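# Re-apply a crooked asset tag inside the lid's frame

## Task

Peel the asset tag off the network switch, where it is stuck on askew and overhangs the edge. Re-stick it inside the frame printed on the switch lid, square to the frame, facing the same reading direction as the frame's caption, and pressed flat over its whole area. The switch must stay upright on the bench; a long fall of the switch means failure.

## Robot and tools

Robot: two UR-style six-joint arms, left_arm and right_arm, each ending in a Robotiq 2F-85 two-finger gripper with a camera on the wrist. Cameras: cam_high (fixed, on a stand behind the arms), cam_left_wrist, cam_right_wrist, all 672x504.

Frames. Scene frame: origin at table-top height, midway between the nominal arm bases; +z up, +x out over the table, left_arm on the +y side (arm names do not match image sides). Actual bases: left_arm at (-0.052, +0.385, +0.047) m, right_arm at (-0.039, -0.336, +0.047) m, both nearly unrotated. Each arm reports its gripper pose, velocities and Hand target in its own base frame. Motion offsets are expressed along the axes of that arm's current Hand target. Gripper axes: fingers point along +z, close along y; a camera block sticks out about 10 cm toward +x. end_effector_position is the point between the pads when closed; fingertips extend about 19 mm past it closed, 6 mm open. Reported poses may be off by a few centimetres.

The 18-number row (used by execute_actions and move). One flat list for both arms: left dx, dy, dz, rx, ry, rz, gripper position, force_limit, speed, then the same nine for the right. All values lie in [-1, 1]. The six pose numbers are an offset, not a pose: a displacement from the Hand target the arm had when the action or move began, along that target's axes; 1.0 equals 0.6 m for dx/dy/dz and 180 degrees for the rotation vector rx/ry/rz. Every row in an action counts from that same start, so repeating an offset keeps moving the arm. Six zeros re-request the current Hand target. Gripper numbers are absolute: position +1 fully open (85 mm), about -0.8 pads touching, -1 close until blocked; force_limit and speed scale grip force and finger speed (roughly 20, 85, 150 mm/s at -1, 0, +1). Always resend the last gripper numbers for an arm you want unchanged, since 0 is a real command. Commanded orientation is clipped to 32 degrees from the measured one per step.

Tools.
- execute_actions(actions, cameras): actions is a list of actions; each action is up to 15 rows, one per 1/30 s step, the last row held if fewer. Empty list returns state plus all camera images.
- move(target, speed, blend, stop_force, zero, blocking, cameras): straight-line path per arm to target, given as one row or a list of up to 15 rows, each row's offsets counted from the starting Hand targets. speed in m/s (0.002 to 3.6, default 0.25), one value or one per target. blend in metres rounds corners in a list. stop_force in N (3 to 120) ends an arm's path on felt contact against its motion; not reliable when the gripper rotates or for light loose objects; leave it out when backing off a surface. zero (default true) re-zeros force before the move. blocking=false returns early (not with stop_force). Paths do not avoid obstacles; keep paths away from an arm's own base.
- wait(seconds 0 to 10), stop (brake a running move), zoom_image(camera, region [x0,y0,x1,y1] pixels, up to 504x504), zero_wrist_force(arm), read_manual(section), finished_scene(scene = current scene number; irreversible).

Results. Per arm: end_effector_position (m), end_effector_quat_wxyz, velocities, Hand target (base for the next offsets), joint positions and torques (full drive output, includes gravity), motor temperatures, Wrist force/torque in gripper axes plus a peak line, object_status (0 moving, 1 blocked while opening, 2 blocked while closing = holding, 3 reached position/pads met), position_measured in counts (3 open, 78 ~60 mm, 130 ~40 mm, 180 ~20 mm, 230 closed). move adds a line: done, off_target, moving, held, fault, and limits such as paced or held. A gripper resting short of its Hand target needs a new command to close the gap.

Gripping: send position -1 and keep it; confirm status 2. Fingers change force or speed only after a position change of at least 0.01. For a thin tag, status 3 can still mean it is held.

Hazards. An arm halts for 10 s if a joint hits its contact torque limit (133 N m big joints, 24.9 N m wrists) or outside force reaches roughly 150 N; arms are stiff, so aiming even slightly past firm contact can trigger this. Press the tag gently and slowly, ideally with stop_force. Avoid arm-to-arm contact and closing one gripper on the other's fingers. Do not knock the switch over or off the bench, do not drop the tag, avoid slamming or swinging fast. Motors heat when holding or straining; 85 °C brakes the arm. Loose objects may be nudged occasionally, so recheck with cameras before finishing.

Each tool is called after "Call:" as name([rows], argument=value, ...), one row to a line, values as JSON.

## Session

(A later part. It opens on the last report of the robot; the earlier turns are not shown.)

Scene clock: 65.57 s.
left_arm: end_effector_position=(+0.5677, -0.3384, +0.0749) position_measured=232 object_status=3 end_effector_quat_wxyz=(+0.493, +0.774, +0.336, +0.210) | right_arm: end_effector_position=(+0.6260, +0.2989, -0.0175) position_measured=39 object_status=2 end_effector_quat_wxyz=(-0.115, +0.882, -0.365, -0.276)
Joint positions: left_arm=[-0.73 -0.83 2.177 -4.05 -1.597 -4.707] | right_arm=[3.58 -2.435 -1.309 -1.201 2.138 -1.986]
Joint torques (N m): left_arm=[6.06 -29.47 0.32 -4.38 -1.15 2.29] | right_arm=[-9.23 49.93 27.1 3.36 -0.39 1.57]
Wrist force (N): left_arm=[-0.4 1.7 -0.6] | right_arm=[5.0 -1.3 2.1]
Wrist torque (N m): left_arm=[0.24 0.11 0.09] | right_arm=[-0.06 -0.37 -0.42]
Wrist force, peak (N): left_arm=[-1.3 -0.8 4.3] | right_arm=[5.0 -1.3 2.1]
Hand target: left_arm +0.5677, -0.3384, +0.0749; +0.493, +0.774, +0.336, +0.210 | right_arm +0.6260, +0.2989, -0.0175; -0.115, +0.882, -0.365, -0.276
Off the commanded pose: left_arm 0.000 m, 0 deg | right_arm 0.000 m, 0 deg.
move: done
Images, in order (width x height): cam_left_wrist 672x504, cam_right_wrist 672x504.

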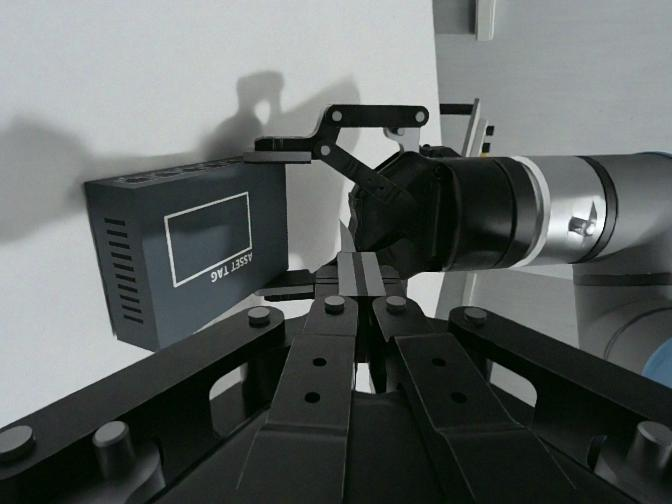

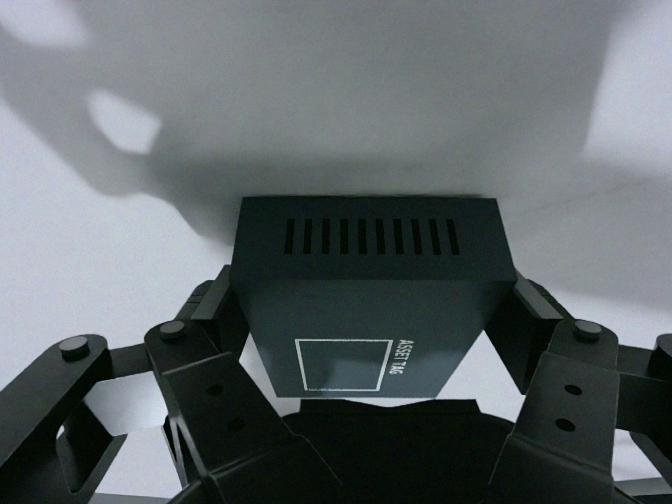

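Call:
move(target=[0,0,0,0,0,0,-1,1,-0.8,0,0,0,0,0,0,1,0,-0.8])

Call:
move([
  [0,0,0,0,0,0,-1,1,-0.8,-0.05,0,-0.08,0,0,0,1,0,-0.8],
  [0,0,0,0,0,0,-1,1,-0.8,-0.074,0,-0.1925,0,0.194,0,1,0,-0.8],
], blend=0.01, cameras=["all"])

Call:
zoom_image(camera="cam_right_wrist", region=[220, 160, 480, 420])

Scene clock: 67.07 s.
left_arm: end_effector_position=(+0.5677, -0.3384, +0.0749) position_measured=232 object_status=3 end_effector_quat_wxyz=(+0.493, +0.774, +0.336, +0.210) | right_arm: end_effector_position=(+0.6260, +0.2989, -0.0175) position_measured=3 object_status=0 end_effector_quat_wxyz=(-0.115, +0.882, -0.365, -0.276)
Joint positions: left_arm=[-0.73 -0.83 2.177 -4.05 -1.597 -4.707] | right_arm=[3.58 -2.435 -1.309 -1.201 2.138 -1.986]
Joint torques (N m): left_arm=[4.06 -29.48 -22.98 -2.68 -0.72 2.25] | right_arm=[-9.19 49.82 30.48 3.05 0.62 1.56]
Wrist force (N): left_arm=[-0.3 1.8 -0.6] | right_arm=[3.5 -0.9 -0.2]
Wrist torque (N m): left_arm=[0.26 0.09 0.09] | right_arm=[-0.03 -0.32 -0.40]
Wrist force, peak (N): left_arm=[-0.8 1.8 -0.9] | right_arm=[5.2 -1.1 2.4]
Hand target: left_arm +0.5677, -0.3384, +0.0749; +0.493, +0.774, +0.336, +0.210 | right_arm +0.6260, +0.2989, -0.0175; -0.115, +0.882, -0.365, -0.276
Off the commanded pose: left_arm 0.000 m, 0 deg | right_arm 0.000 m, 0 deg.
move: done

Scene clock: 69.00 s.
left_arm: end_effector_position=(+0.5677, -0.3384, +0.0749) position_measured=232 object_status=3 end_effector_quat_wxyz=(+0.493, +0.774, +0.336, +0.210) | right_arm: end_effector_position=(+0.6467, +0.2780, +0.1027) position_measured=3 object_status=3 end_effector_quat_wxyz=(+0.000, +0.924, -0.382, +0.001)
Joint positions: left_arm=[-0.73 -0.83 2.177 -4.05 -1.597 -4.707] | right_arm=[3.739 -2.15 -1.408 -1.153 1.57 -1.76]
Joint torques (N m): left_arm=[1.67 -28.05 -22.97 -3.66 -0.22 2.04] | right_arm=[-9.92 43.69 35.72 1.67 -1.18 -1.52]
Wrist force (N): left_arm=[-0.4 1.6 -0.7] | right_arm=[2.3 -1.0 1.6]
Wrist torque (N m): left_arm=[0.22 0.11 0.09] | right_arm=[0.02 -0.30 -0.19]
Wrist force, peak (N): left_arm=[-0.8 1.9 -0.9] | right_arm=[5.8 -0.9 2.7]
Hand target: left_arm +0.5677, -0.3384, +0.0749; +0.493, +0.774, +0.336, +0.210 | right_arm +0.6468, +0.2780, +0.1027; +0.000, +0.924, -0.382, +0.001
Off the commanded pose: left_arm 0.000 m, 0 deg | right_arm 0.000 m, 0 deg.
move: done

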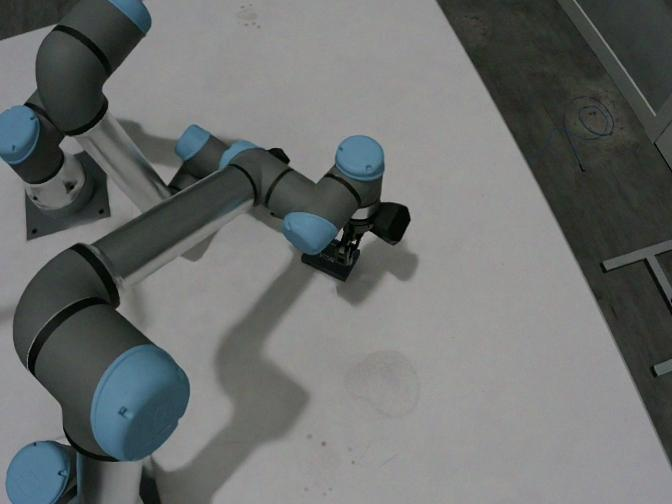

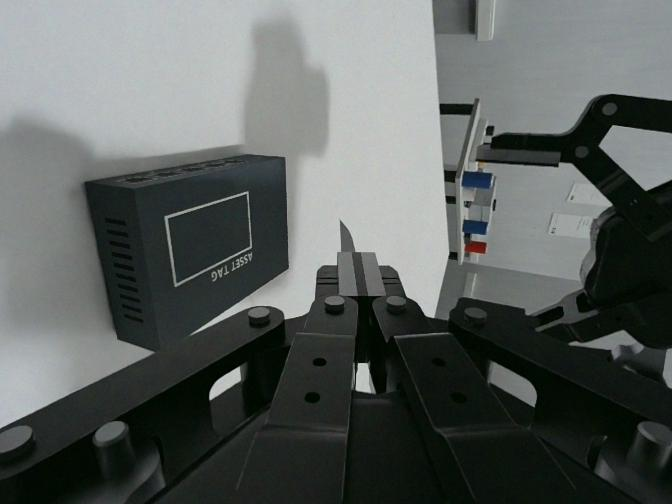

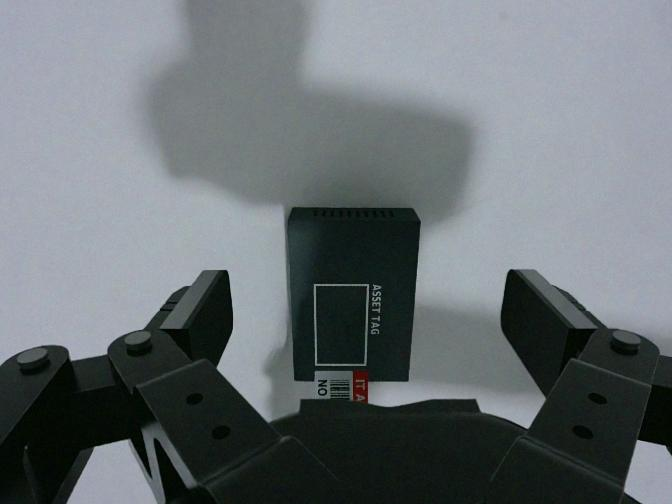

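Scaled by 1.938 from the camera's 672x504 image, which has a finer 960x720 frame.

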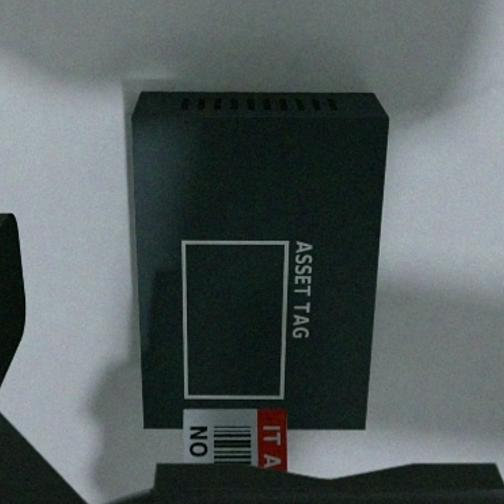

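Call:
move(target=[-0.001,-0.0258,-0.055,0,0,0,-1,1,-0.8,0,0,0,0,0,0,-1,0,-0.2])

Call:
move(target=[0,-0.0989,0.0463,0,0,0,-1,1,-0.8,-0.0983,-0.0103,0.1295,0,0,0,-1,0,-0.2], speed=0.1, cameras=["all"])

Call:
zoom_image(camera="cam_right_wrist", region=[220, 160, 480, 420])

Scene clock: 72.20 s.
left_arm: end_effector_position=(+0.5408, -0.3138, +0.0749) position_measured=232 object_status=3 end_effector_quat_wxyz=(+0.493, +0.774, +0.336, +0.210) | right_arm: end_effector_position=(+0.6468, +0.2780, +0.1027) position_measured=232 object_status=3 end_effector_quat_wxyz=(+0.000, +0.924, -0.382, +0.001)
Joint positions: left_arm=[-0.729 -0.85 2.275 -4.128 -1.598 -4.707] | right_arm=[3.738 -2.15 -1.408 -1.153 1.569 -1.76]
Joint torques (N m): left_arm=[-3.98 -25.13 -20.68 -3.88 1.3 -0.53] | right_arm=[-10.3 39.71 34.31 1.77 -1.39 1.36]
Wrist force (N): left_arm=[-0.7 1.9 -0.8] | right_arm=[2.4 -1.4 1.5]
Wrist torque (N m): left_arm=[0.26 0.15 0.08] | right_arm=[-0.05 -0.31 -0.19]
Wrist force, peak (N): left_arm=[-0.3 1.4 -1.8] | right_arm=[2.5 -1.3 1.9]
Hand target: left_arm +0.5408, -0.3138, +0.0749; +0.493, +0.774, +0.336, +0.210 | right_arm +0.6468, +0.2780, +0.1027; +0.000, +0.924, -0.382, +0.001
Off the commanded pose: left_arm 0.000 m, 0 deg | right_arm 0.000 m, 0 deg.
move: done

Scene clock: 73.50 s.
left_arm: end_effector_position=(+0.5406, -0.3142, +0.0095) position_measured=232 object_status=3 end_effector_quat_wxyz=(+0.494, +0.774, +0.336, +0.210) | right_arm: end_effector_position=(+0.6095, +0.3240, +0.0248) position_measured=232 object_status=3 end_effector_quat_wxyz=(+0.000, +0.924, -0.382, +0.001) end_effector_velocity=(+0.000, -0.001, +0.002) end_effector_angular_velocity=(-0.001, +0.001, +0.002)
Joint positions: left_arm=[-0.73 -0.652 2.224 -4.275 -1.597 -4.707] | right_arm=[3.825 -2.211 -1.532 -0.969 1.569 -1.673]
Joint velocities: left_arm=[within noise] | right_arm=[-0.001 0.002 0.002 -0.005 0 -0.003]
Joint torques (N m): left_arm=[-3.97 -44.29 13.9 -2 1.45 -1.73] | right_arm=[-11.22 53.59 31.3 2.03 -1.78 -1.57]
Wrist force (N): left_arm=[-0.6 1.9 -0.7] | right_arm=[2.1 -1.1 1.8]
Wrist torque (N m): left_arm=[0.27 0.13 0.16] | right_arm=[0.00 -0.28 -0.24]
Wrist force, peak (N): left_arm=[-0.5 2.5 -1.2] | right_arm=[4.6 -0.7 0.0]
Hand target: left_arm +0.5404, -0.3141, +0.0094; +0.493, +0.774, +0.336, +0.210 | right_arm +0.6096, +0.3240, +0.0249; +0.000, +0.924, -0.382, +0.001
Off the commanded pose: left_arm 0.000 m, 0 deg | right_arm 0.000 m, 0 deg.
move: done

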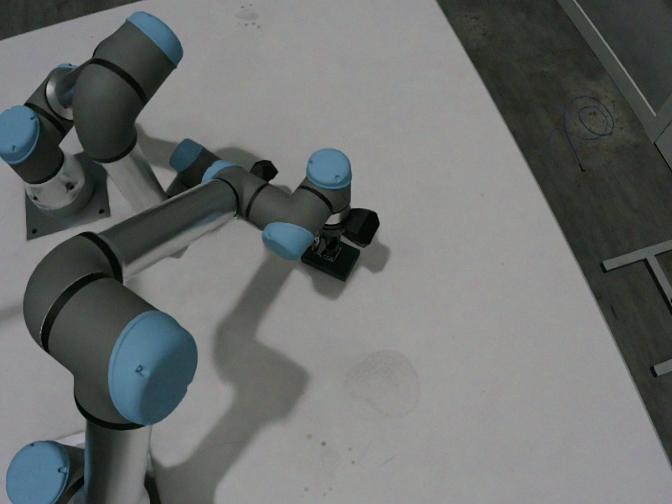

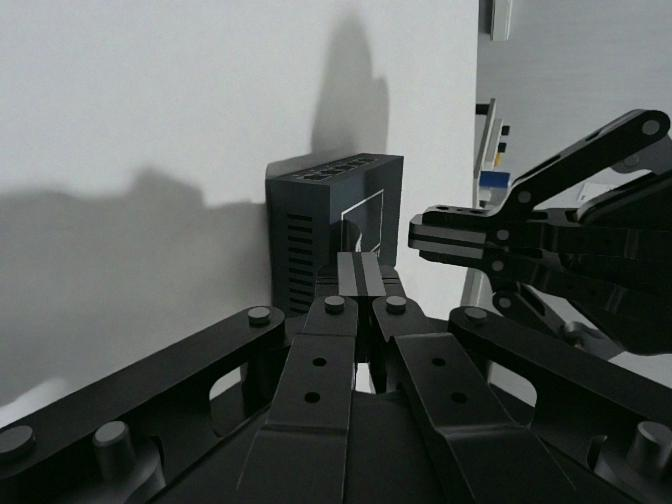

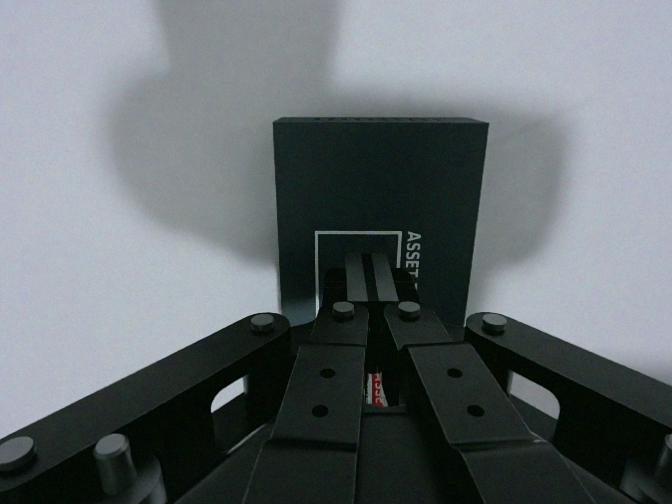

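Scaled by 1.938 from the camera's 672x504 image, which has a finer 960x720 frame.

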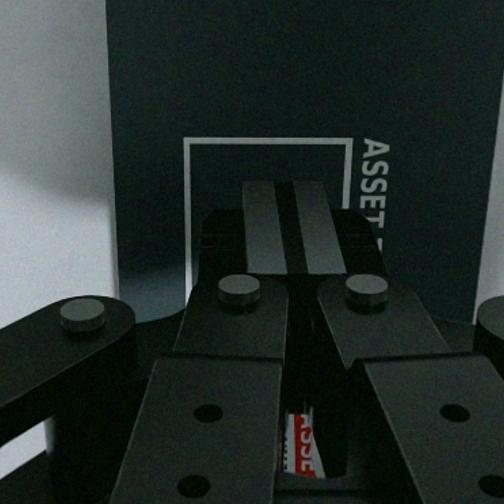

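Call:
move(target=[0,0.0318,0.0677,0,0,0,-1,1,-0.8,0,0,0,0,0,0,-1,0,-0.2], speed=0.05, cameras=["cam_left_wrist","cam_right_wrist"])

Call:
zoom_image(camera="cam_right_wrist", region=[280, 200, 460, 320])

Call:
zoom_image(camera="cam_left_wrist", region=[280, 180, 420, 300])

Scene clock: 75.17 s.
left_arm: end_effector_position=(+0.5732, -0.3450, +0.0094) position_measured=232 object_status=3 end_effector_quat_wxyz=(+0.494, +0.774, +0.336, +0.210) end_effector_velocity=(-0.002, +0.002, -0.001) end_effector_angular_velocity=(+0.002, +0.002, +0.000) | right_arm: end_effector_position=(+0.6096, +0.3240, +0.0249) position_measured=232 object_status=3 end_effector_quat_wxyz=(+0.000, +0.924, -0.382, +0.001)
Joint positions: left_arm=[-0.733 -0.646 2.108 -4.166 -1.594 -4.709] | right_arm=[3.825 -2.211 -1.532 -0.969 1.569 -1.674]
Joint velocities: left_arm=[0 0.001 0.006 -0.004 0 0] | right_arm=[within noise]
Joint torques (N m): left_arm=[-2.45 -39.97 9.02 -4.15 0.58 -1.33] | right_arm=[-10.77 52.84 32.59 4.46 -1.65 -1.78]
Wrist force (N): left_arm=[-0.4 1.8 -0.9] | right_arm=[2.1 -1.0 1.5]
Wrist torque (N m): left_arm=[0.23 0.13 0.19] | right_arm=[0.02 -0.28 -0.23]
Wrist force, peak (N): left_arm=[-0.4 2.3 -0.2] | right_arm=[2.5 -1.2 1.6]
Hand target: left_arm +0.5731, -0.3449, +0.0094; +0.493, +0.774, +0.336, +0.210 | right_arm +0.6096, +0.3240, +0.0249; +0.000, +0.924, -0.382, +0.001
Off the commanded pose: left_arm 0.000 m, 0 deg | right_arm 0.000 m, 0 deg.
move: done
Images, in order (width x height): cam_left_wrist 672x504, cam_right_wrist 672x504.

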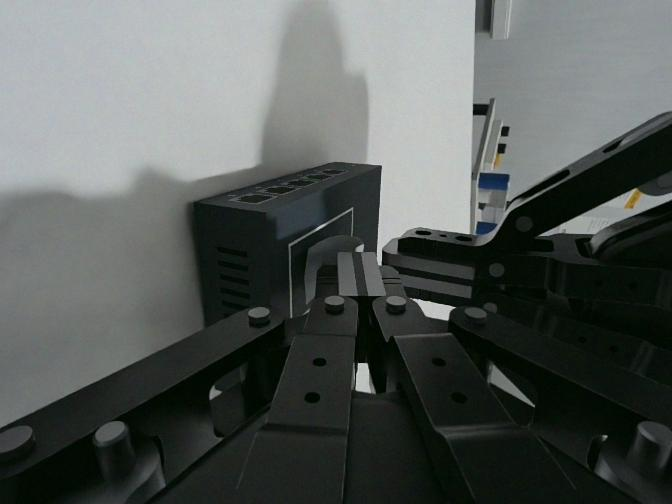

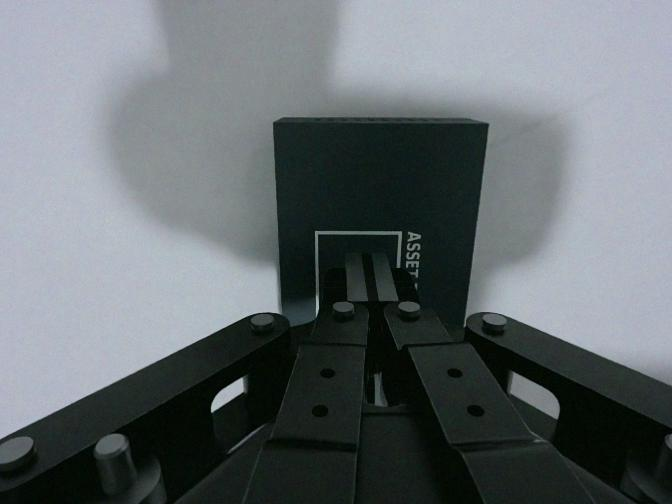

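Scaled by 2.800 from the camera's 672x504 image, which has a finer 960x720 frame.

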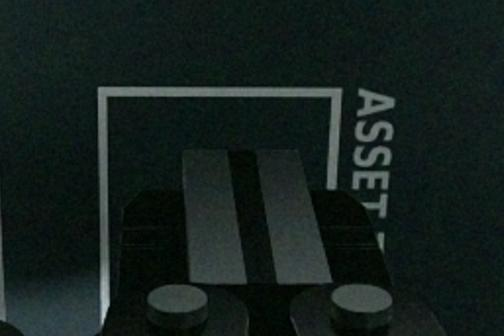

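Scaled by 3.600 from the camera's 672x504 image, which has a finer 960x720 frame.

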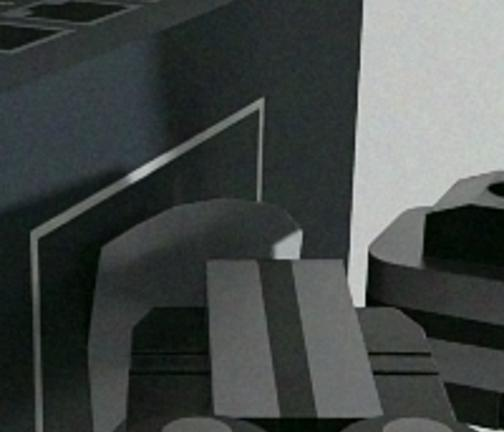

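Call:
move([
  [0,-0.0318,-0.0677,0,0,0,-1,1,-0.8,0,0,-0.1295,0,0,0,1,0,0],
  [0,0.06,-0.11,0,0,0,-1,1,-0.8,0.0983,0.0103,-0.1295,0,0,0,1,0,0],
], speed=0.1, cameras=["all"])

Call:
zoom_image(camera="cam_left_wrist", region=[280, 160, 440, 300])

Scene clock: 77.83 s.
left_arm: end_effector_position=(+0.5409, -0.3140, +0.0699) position_measured=232 object_status=3 end_effector_quat_wxyz=(+0.493, +0.774, +0.336, +0.210) | right_arm: end_effector_position=(+0.6469, +0.2779, +0.1027) position_measured=3 object_status=3 end_effector_quat_wxyz=(+0.000, +0.924, -0.382, +0.001)
Joint positions: left_arm=[-0.729 -0.835 2.272 -4.139 -1.598 -4.707] | right_arm=[3.738 -2.15 -1.408 -1.153 1.569 -1.76]
Joint torques (N m): left_arm=[3.49 -37.47 -21.67 -3.16 -1.01 2.28] | right_arm=[7.71 53.04 12.12 4.17 1.29 1.68]
Wrist force (N): left_arm=[-0.4 1.5 -0.6] | right_arm=[2.3 -1.1 1.6]
Wrist torque (N m): left_arm=[0.21 0.11 0.07] | right_arm=[0.00 -0.30 -0.31]
Wrist force, peak (N): left_arm=[-0.4 2.9 -1.5] | right_arm=[4.4 -0.9 1.5]
Hand target: left_arm +0.5410, -0.3141, +0.0700; +0.493, +0.774, +0.336, +0.210 | right_arm +0.6468, +0.2780, +0.1027; +0.000, +0.924, -0.382, +0.001
Off the commanded pose: left_arm 0.000 m, 0 deg | right_arm 0.000 m, 0 deg.
move: done

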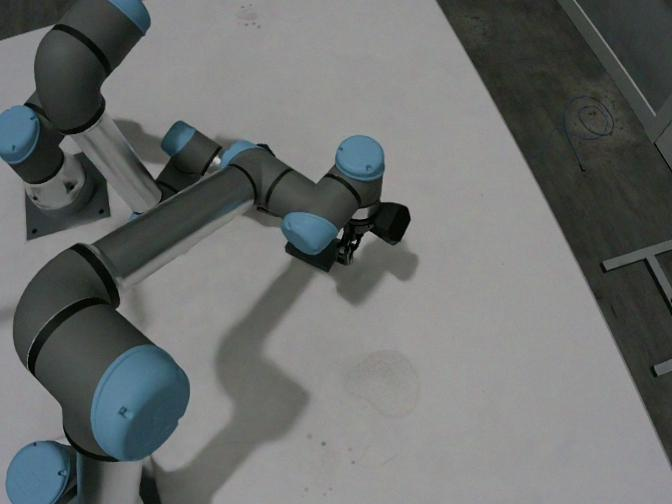

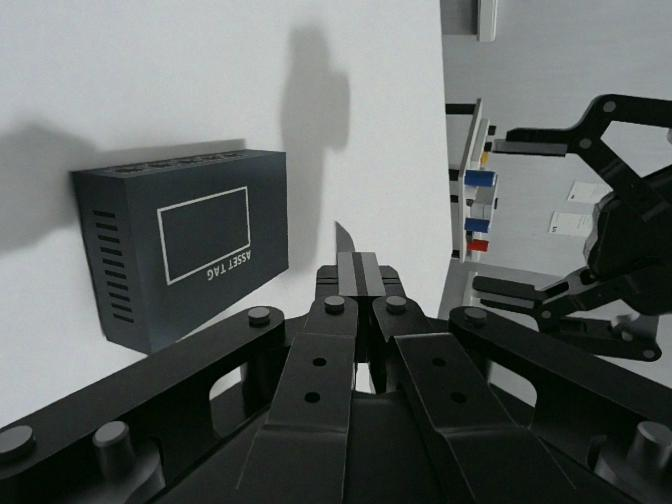

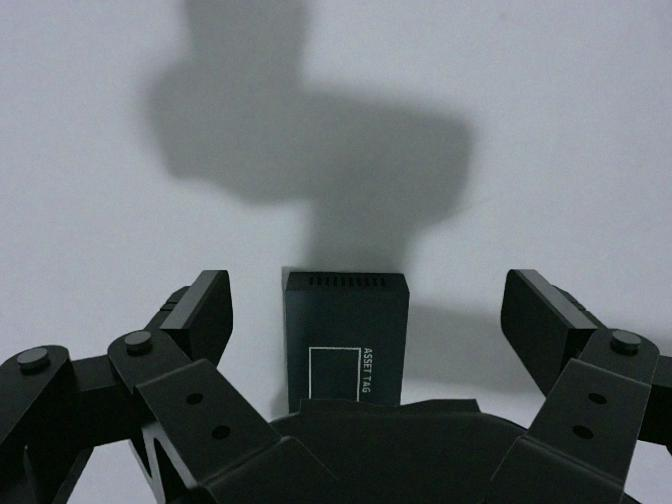

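Scaled by 3.150 from the camera's 672x504 image, which has a finer 960x720 frame.

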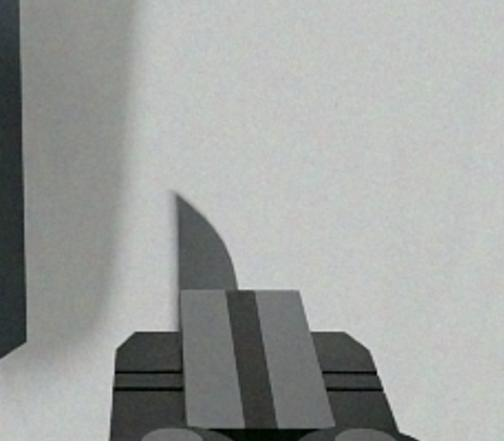

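Call:
move(target=[0.0055,-0.0648,0.0395,0,0,0,-1,1,-0.8,-0.06,0,0,0,0,0,1,0,0], speed=0.1, cameras=["cam_left_wrist","cam_right_wrist"])

Call:
zoom_image(camera="cam_right_wrist", region=[260, 240, 440, 420])

Call:
zoom_image(camera="cam_left_wrist", region=[260, 160, 420, 300])

Scene clock: 80.03 s.
left_arm: end_effector_position=(+0.5467, -0.3153, +0.0248) position_measured=232 object_status=3 end_effector_quat_wxyz=(+0.494, +0.774, +0.336, +0.210) | right_arm: end_effector_position=(+0.6213, +0.3034, +0.1027) position_measured=3 object_status=3 end_effector_quat_wxyz=(+0.000, +0.924, -0.382, +0.001)
Joint positions: left_arm=[-0.722 -0.698 2.222 -4.227 -1.604 -4.704] | right_arm=[3.79 -2.122 -1.454 -1.135 1.569 -1.708]
Joint torques (N m): left_arm=[-4.11 -31.12 10.89 -2.74 1.19 0.88] | right_arm=[-9.47 39.26 35.07 1.82 -1.3 -1.66]
Wrist force (N): left_arm=[-0.5 1.7 -1.0] | right_arm=[2.3 -1.0 1.4]
Wrist torque (N m): left_arm=[0.23 0.12 0.07] | right_arm=[0.00 -0.29 -0.20]
Wrist force, peak (N): left_arm=[-0.4 2.9 -1.7] | right_arm=[3.9 -1.1 1.4]
Hand target: left_arm +0.5467, -0.3153, +0.0247; +0.493, +0.774, +0.336, +0.210 | right_arm +0.6214, +0.3034, +0.1026; +0.000, +0.924, -0.382, +0.001
Off the commanded pose: left_arm 0.000 m, 0 deg | right_arm 0.000 m, 0 deg.
move: done
Images, in order (width x height): cam_left_wrist 672x504, cam_right_wrist 672x504.

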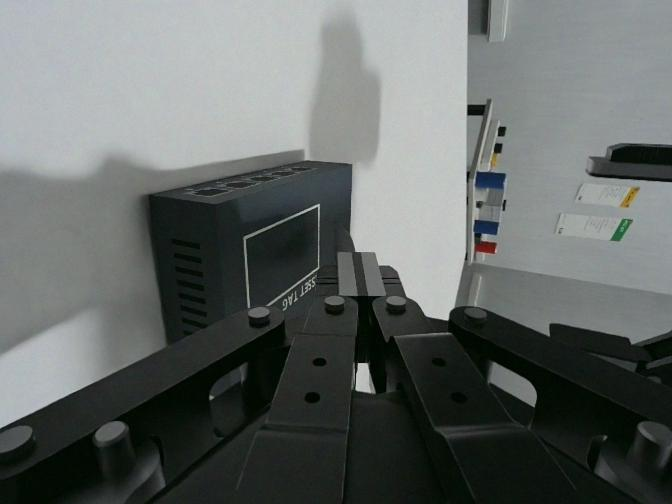

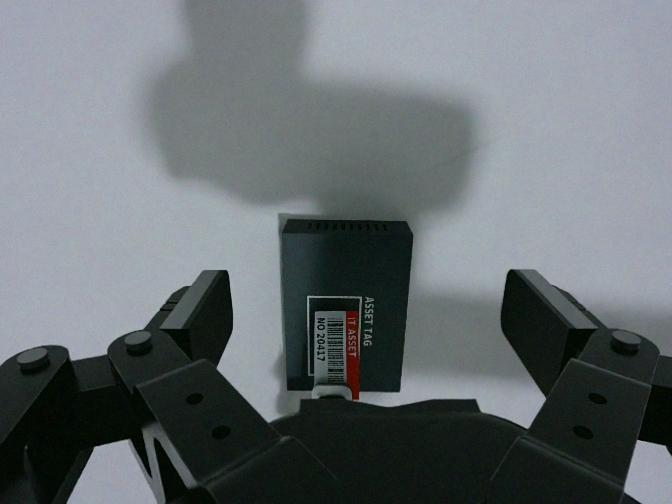

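Scaled by 2.800 from the camera's 672x504 image, which has a finer 960x720 frame.

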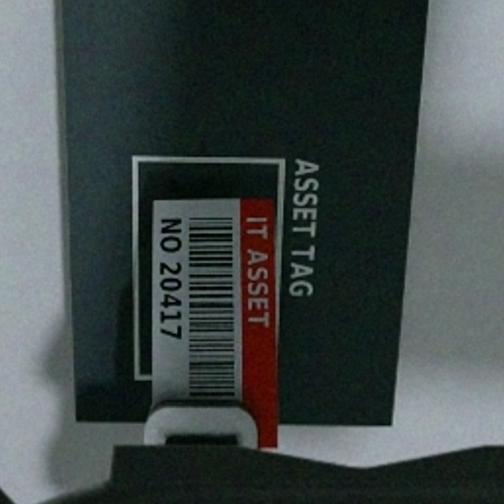

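Scaled by 3.150 from the camera's 672x504 image, which has a finer 960x720 frame.

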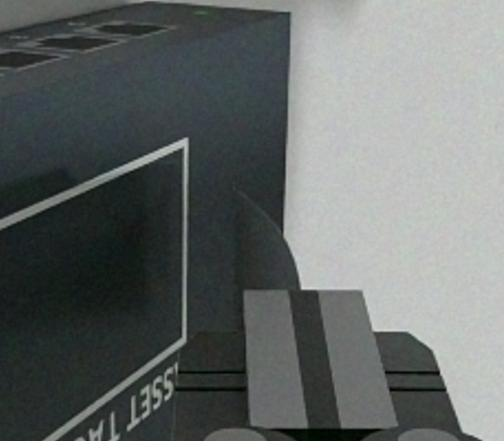

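Call:
move([
  [0.0038,0.001,0.001,0,-0.0065,0.003,-1,1,-0.8,0,0,0,0,0,0,1,0,0],
  [0.0038,-0.0152,0.009,0,-0.0065,0.003,-1,1,-0.8,0,0,0,0,0,0,1,0,0],
], speed=0.03, cameras=["cam_left_wrist","cam_right_wrist"])

Call:
zoom_image(camera="cam_right_wrist", region=[260, 240, 440, 420])

Call:
zoom_image(camera="cam_left_wrist", region=[260, 160, 420, 300])

Scene clock: 82.00 s.
left_arm: end_effector_position=(+0.5490, -0.3144, +0.0142) position_measured=232 object_status=3 end_effector_quat_wxyz=(+0.496, +0.778, +0.327, +0.204) | right_arm: end_effector_position=(+0.6214, +0.3034, +0.1026) position_measured=3 object_status=3 end_effector_quat_wxyz=(+0.000, +0.924, -0.382, +0.001)
Joint positions: left_arm=[-0.703 -0.666 2.202 -4.238 -1.642 -4.686] | right_arm=[3.79 -2.122 -1.454 -1.135 1.569 -1.708]
Joint torques (N m): left_arm=[-5.89 -45.42 -0.31 -1.77 1.52 -1.71] | right_arm=[-11.41 39.45 34.15 1.69 -1.45 -0.94]
Wrist force (N): left_arm=[-0.6 1.5 -0.9] | right_arm=[2.0 -1.2 1.7]
Wrist torque (N m): left_arm=[0.21 0.14 0.14] | right_arm=[-0.02 -0.25 -0.20]
Wrist force, peak (N): left_arm=[-0.5 2.4 -1.0] | right_arm=[2.5 -1.5 1.7]
Hand target: left_arm +0.5489, -0.3144, +0.0142; +0.496, +0.778, +0.327, +0.204 | right_arm +0.6214, +0.3034, +0.1026; +0.000, +0.924, -0.382, +0.001
Off the commanded pose: left_arm 0.000 m, 0 deg | right_arm 0.000 m, 0 deg.
move: done
Images, in order (width x height): cam_left_wrist 672x504, cam_right_wrist 672x504.

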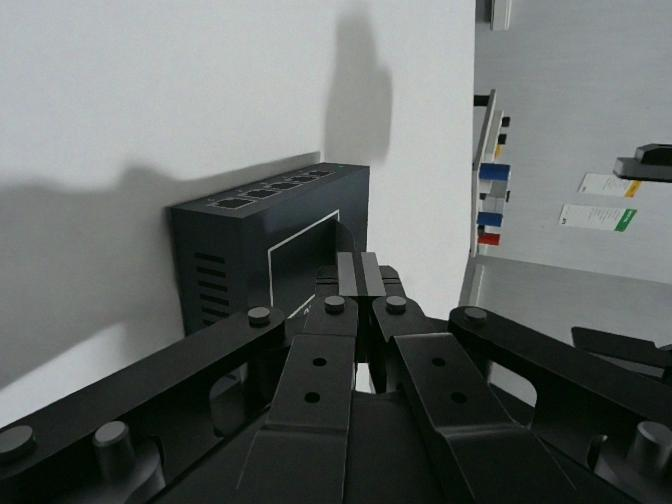

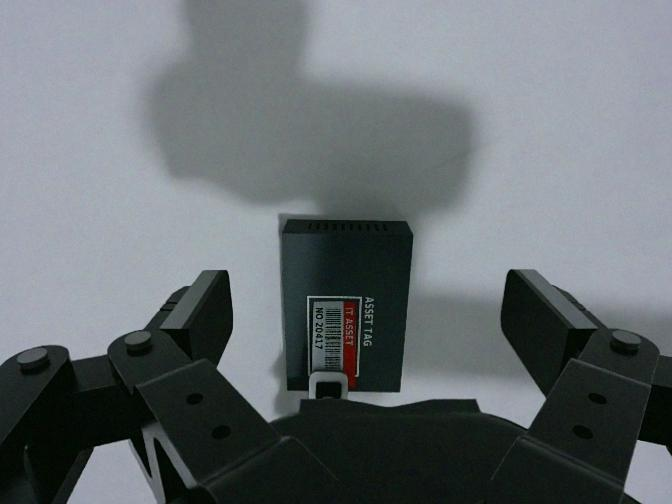

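Scaled by 2.800 from the camera's 672x504 image, which has a finer 960x720 frame.

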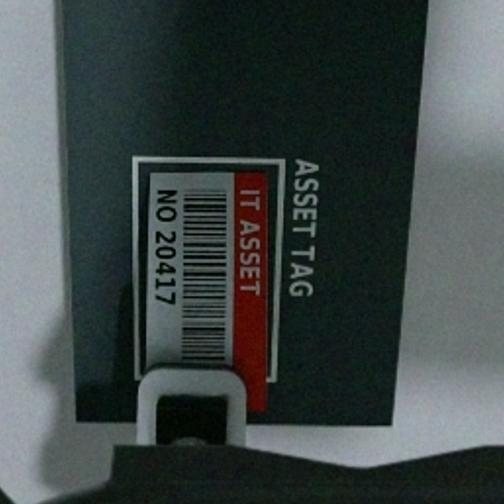

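Scaled by 3.150 from the camera's 672x504 image, which has a finer 960x720 frame.

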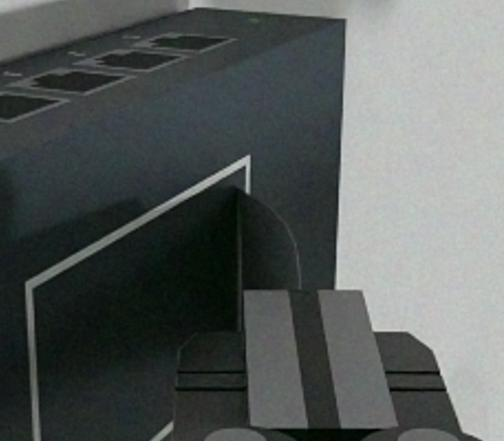

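Call:
move([
  [0,-0.0022,0.001,0,0,0,-1,1,-0.8,-0.1125,-0.0177,0,0,0,0,-1,0,0],
  [0,-0.0022,0.001,0,0,0,-1,1,-0.8,-0.1125,-0.0177,0.135,0,0,0,-1,0,0],
], speed=0.12, cameras=["cam_left_wrist"])

Call:
zoom_image(camera="cam_left_wrist", region=[220, 120, 460, 320])

Scene clock: 84.60 s.
left_arm: end_effector_position=(+0.5489, -0.3144, +0.0127) position_measured=232 object_status=3 end_effector_quat_wxyz=(+0.496, +0.778, +0.327, +0.204) | right_arm: end_effector_position=(+0.5812, +0.3585, +0.0215) position_measured=232 object_status=3 end_effector_quat_wxyz=(+0.000, +0.924, -0.382, +0.001)
Joint positions: left_arm=[-0.703 -0.662 2.201 -4.241 -1.642 -4.686] | right_arm=[3.891 -2.201 -1.56 -0.951 1.569 -1.607]
Joint torques (N m): left_arm=[-5.9 -44.89 -12.45 -2.56 1.52 -1.73] | right_arm=[-10.1 47.21 31.67 3.03 -1.64 -1.72]
Wrist force (N): left_arm=[-0.6 1.5 -1.1] | right_arm=[2.2 -1.5 1.5]
Wrist torque (N m): left_arm=[0.21 0.12 0.15] | right_arm=[-0.05 -0.29 -0.15]
Wrist force, peak (N): left_arm=[-0.7 2.0 -1.2] | right_arm=[5.5 -0.8 1.4]
Hand target: left_arm +0.5489, -0.3144, +0.0127; +0.496, +0.778, +0.327, +0.204 | right_arm +0.5812, +0.3586, +0.0215; +0.000, +0.924, -0.382, +0.001
Off the commanded pose: left_arm 0.000 m, 0 deg | right_arm 0.000 m, 0 deg.
move: done
Images, in order (width x height): cam_left_wrist 672x504.

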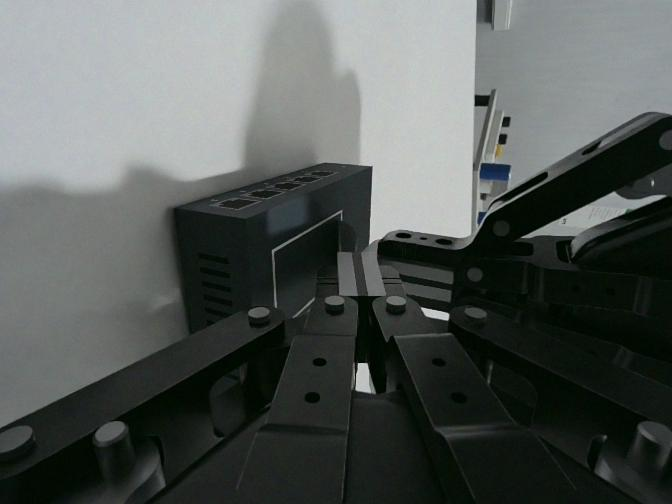

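Scaled by 2.100 from the camera's 672x504 image, which has a finer 960x720 frame.

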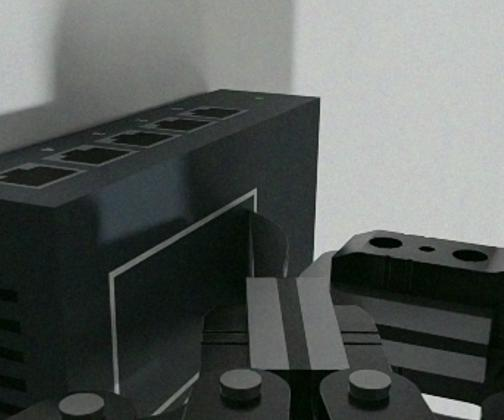

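Call:
move(target=[0,0,0,0,0,0,-1,1,-0.8,0,0,0.045,0,0,0,-1,0,0], speed=0.025, stop_force=15, cameras=["cam_left_wrist","cam_right_wrist"])

Call:
zoom_image(camera="cam_left_wrist", region=[220, 120, 460, 320])

Call:
zoom_image(camera="cam_right_wrist", region=[260, 180, 480, 340])

Scene clock: 86.63 s.
left_arm: end_effector_position=(+0.5489, -0.3144, +0.0127) position_measured=232 object_status=3 end_effector_quat_wxyz=(+0.496, +0.778, +0.327, +0.204) | right_arm: end_effector_position=(+0.5813, +0.3585, +0.0043) position_measured=232 object_status=3 end_effector_quat_wxyz=(+0.000, +0.924, -0.382, +0.001)
Joint positions: left_arm=[-0.703 -0.662 2.201 -4.241 -1.642 -4.686] | right_arm=[3.891 -2.225 -1.571 -0.916 1.569 -1.607]
Joint torques (N m): left_arm=[-4.38 -44.87 -3.03 -3.69 1.48 -1.77] | right_arm=[-4.27 36.57 28.01 3.3 -1.11 -1.33]
Wrist force (N): left_arm=[-0.9 0.4 1.2] | right_arm=[4.8 -0.5 -9.6]
Wrist torque (N m): left_arm=[0.29 0.14 0.15] | right_arm=[0.00 -0.53 -0.15]
Wrist force, peak (N): left_arm=[-0.8 2.0 -0.9] | right_arm=[0.9 12.9 -45.0]
Hand target: left_arm +0.5489, -0.3144, +0.0127; +0.496, +0.778, +0.327, +0.204 | right_arm +0.5813, +0.3586, +0.0043; +0.000, +0.924, -0.382, +0.001 (not the last commanded pose)
Off the commanded pose: left_arm 0.000 m, 0 deg | right_arm 0.010 m, 0 deg.
move: contact (right_arm)
Images, in order (width x height): cam_left_wrist 672x504, cam_right_wrist 672x504.

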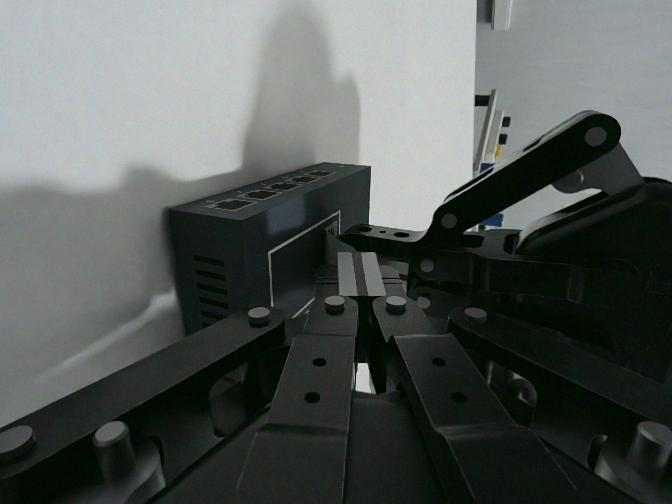

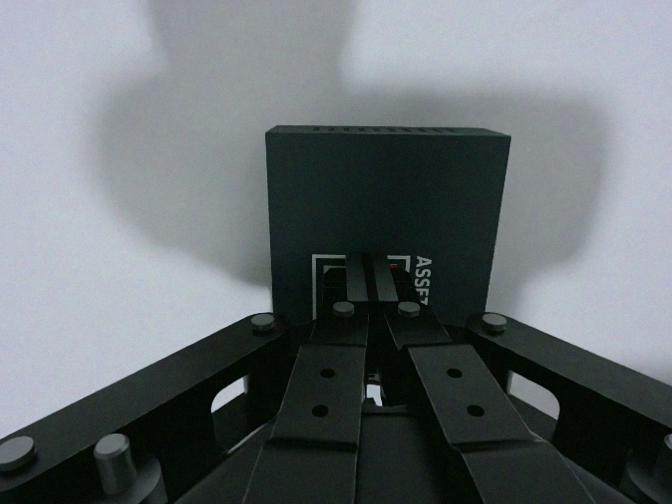

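Scaled by 2.100 from the camera's 672x504 image, which has a finer 960x720 frame.

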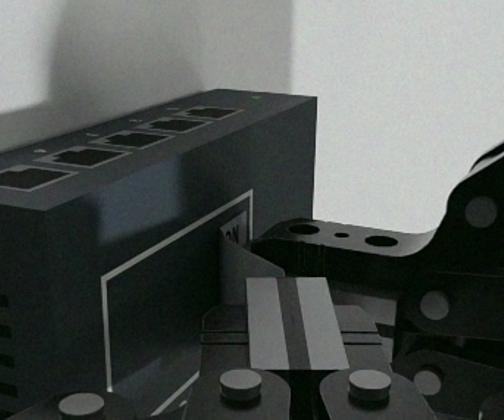

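Scaled by 2.291 from the camera's 672x504 image, which has a finer 960x720 frame.

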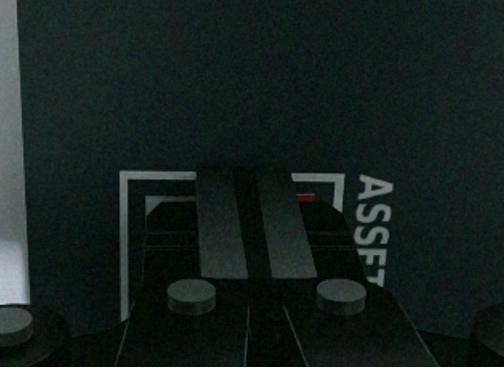

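Call:
move(target=[0,0,0,0,0,0,-0.66,0,-1,0,0,0.002,0,0,0,-1,0,0])

Call:
move([
  [0,0,-0.04,0,0,0,-0.66,0,-1,0,0,0,0,0,0,-1,0,0],
  [0,0.04,-0.14,0,0,0,-0.66,0,-1,0,0,0,0,0,0,-1,0,0],
], speed=0.04, blend=0.003, cameras=["cam_left_wrist","cam_right_wrist"])

Call:
zoom_image(camera="cam_left_wrist", region=[180, 120, 420, 320])

Scene clock: 87.93 s.
left_arm: end_effector_position=(+0.5489, -0.3144, +0.0127) position_measured=212 object_status=3 end_effector_quat_wxyz=(+0.496, +0.778, +0.327, +0.204) | right_arm: end_effector_position=(+0.5813, +0.3586, +0.0032) position_measured=232 object_status=3 end_effector_quat_wxyz=(+0.000, +0.924, -0.382, +0.001)
Joint positions: left_arm=[-0.703 -0.662 2.201 -4.241 -1.642 -4.686] | right_arm=[3.891 -2.226 -1.572 -0.913 1.569 -1.607]
Joint torques (N m): left_arm=[-2.62 -44.81 2.43 -4.3 1.43 -1.68] | right_arm=[0.95 5.65 -5.05 3.15 -1.05 -0.73]
Wrist force (N): left_arm=[-0.5 1.4 -0.7] | right_arm=[1.2 17.9 -59.5]
Wrist torque (N m): left_arm=[0.23 0.14 0.15] | right_arm=[-0.42 -0.47 -0.18]
Wrist force, peak (N): left_arm=[-0.4 1.6 -0.6] | right_arm=[1.2 17.9 -59.5]
Hand target: left_arm +0.5489, -0.3144, +0.0127; +0.496, +0.778, +0.327, +0.204 | right_arm +0.5813, +0.3586, +0.0031; +0.000, +0.924, -0.382, +0.001
Off the commanded pose: left_arm 0.000 m, 0 deg | right_arm 0.000 m, 0 deg.
move: done

Scene clock: 90.43 s.
left_arm: end_effector_position=(+0.5022, -0.2677, +0.0701) position_measured=212 object_status=3 end_effector_quat_wxyz=(+0.496, +0.778, +0.327, +0.204) | right_arm: end_effector_position=(+0.5813, +0.3586, +0.0031) position_measured=232 object_status=3 end_effector_quat_wxyz=(+0.000, +0.924, -0.382, +0.001)
Joint positions: left_arm=[-0.686 -0.848 2.411 -4.264 -1.657 -4.679] | right_arm=[3.891 -2.227 -1.572 -0.913 1.569 -1.607]
Joint torques (N m): left_arm=[-1 -24.55 -18.1 -3.57 -0.05 1.81] | right_arm=[9.47 2.92 -7.08 0.28 -0.97 0.01]
Wrist force (N): left_arm=[-0.3 1.8 -0.8] | right_arm=[1.7 17.0 -63.6]
Wrist torque (N m): left_arm=[0.25 0.09 0.09] | right_arm=[-0.42 -0.47 -0.17]
Wrist force, peak (N): left_arm=[-1.9 -3.4 17.0] | right_arm=[-0.9 17.9 -64.9]
Hand target: left_arm +0.5023, -0.2678, +0.0701; +0.496, +0.778, +0.327, +0.204 | right_arm +0.5813, +0.3586, +0.0031; +0.000, +0.924, -0.382, +0.001
Off the commanded pose: left_arm 0.000 m, 0 deg | right_arm 0.000 m, 0 deg.
move: done
Images, in order (width x height): cam_left_wrist 672x504, cam_right_wrist 672x504.

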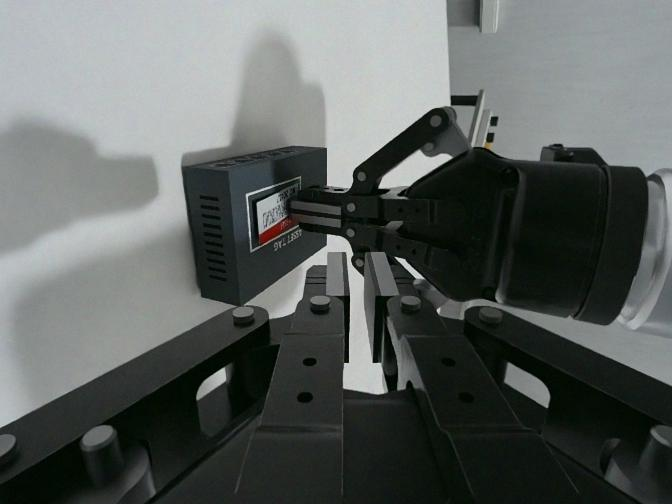

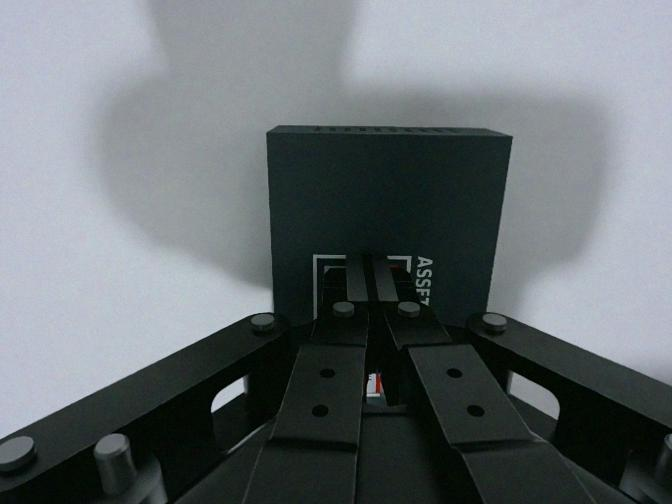

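Scaled by 2.100 from the camera's 672x504 image, which has a finer 960x720 frame.

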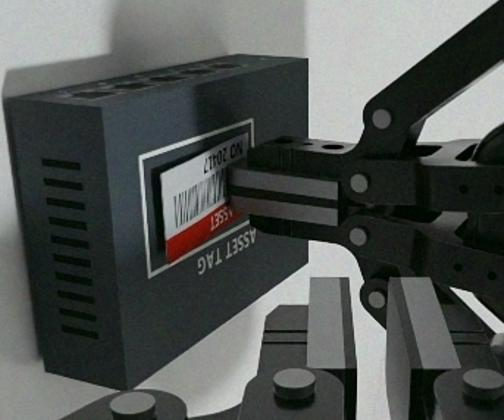

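Call:
move([
  [0,0,-0.1,0,0,0,-0.66,0,-1,0,0,-0.008,0,0,0,-1,0,0],
], speed=0.1, cameras=["cam_left_wrist","cam_right_wrist"])

Scene clock: 92.33 s.
left_arm: end_effector_position=(+0.4637, -0.2295, +0.0956) position_measured=212 object_status=3 end_effector_quat_wxyz=(+0.496, +0.778, +0.327, +0.204) | right_arm: end_effector_position=(+0.5813, +0.3586, +0.0080) position_measured=232 object_status=3 end_effector_quat_wxyz=(+0.000, +0.924, -0.382, +0.001)
Joint positions: left_arm=[-0.668 -0.943 2.557 -4.315 -1.674 -4.671] | right_arm=[3.891 -2.22 -1.569 -0.923 1.569 -1.607]
Joint torques (N m): left_arm=[-5.8 -21.89 -14.04 -2.02 1.52 -0.83] | right_arm=[9.85 43.04 28.14 4.29 -0.84 1.26]
Wrist force (N): left_arm=[-0.6 1.7 -0.9] | right_arm=[2.6 -1.3 1.6]
Wrist torque (N m): left_arm=[0.25 0.14 0.09] | right_arm=[-0.04 -0.36 -0.15]
Wrist force, peak (N): left_arm=[-0.4 1.8 -2.3] | right_arm=[1.9 16.7 -64.2]
Hand target: left_arm +0.4637, -0.2296, +0.0956; +0.496, +0.778, +0.327, +0.204 | right_arm +0.5813, +0.3586, +0.0079; +0.000, +0.924, -0.382, +0.001
Off the commanded pose: left_arm 0.000 m, 0 deg | right_arm 0.000 m, 0 deg.
move: done
Images, in order (width x height): cam_left_wrist 672x504, cam_right_wrist 672x504.

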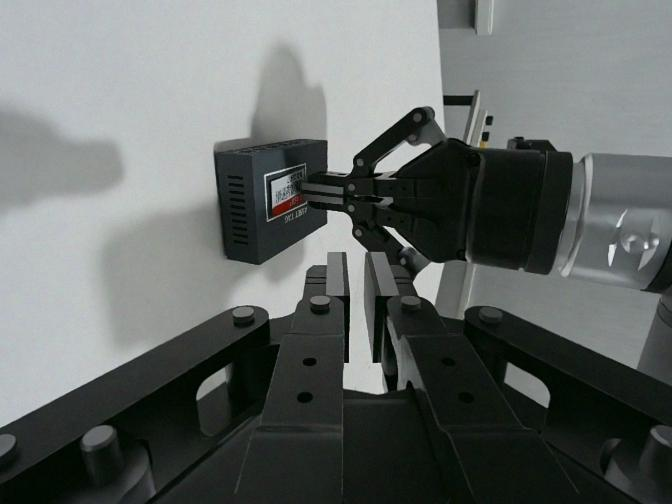

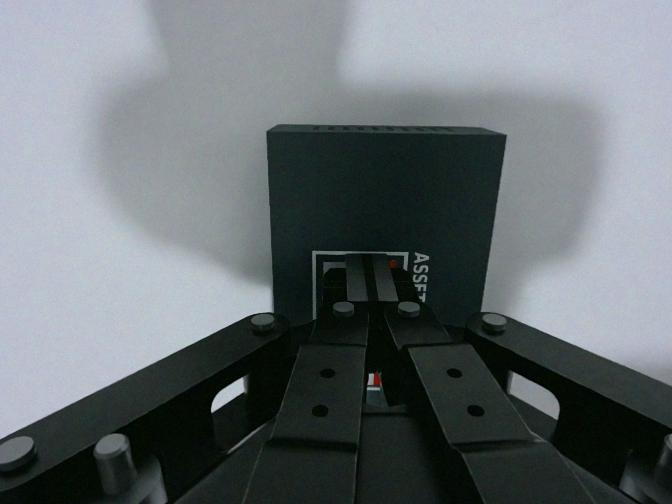

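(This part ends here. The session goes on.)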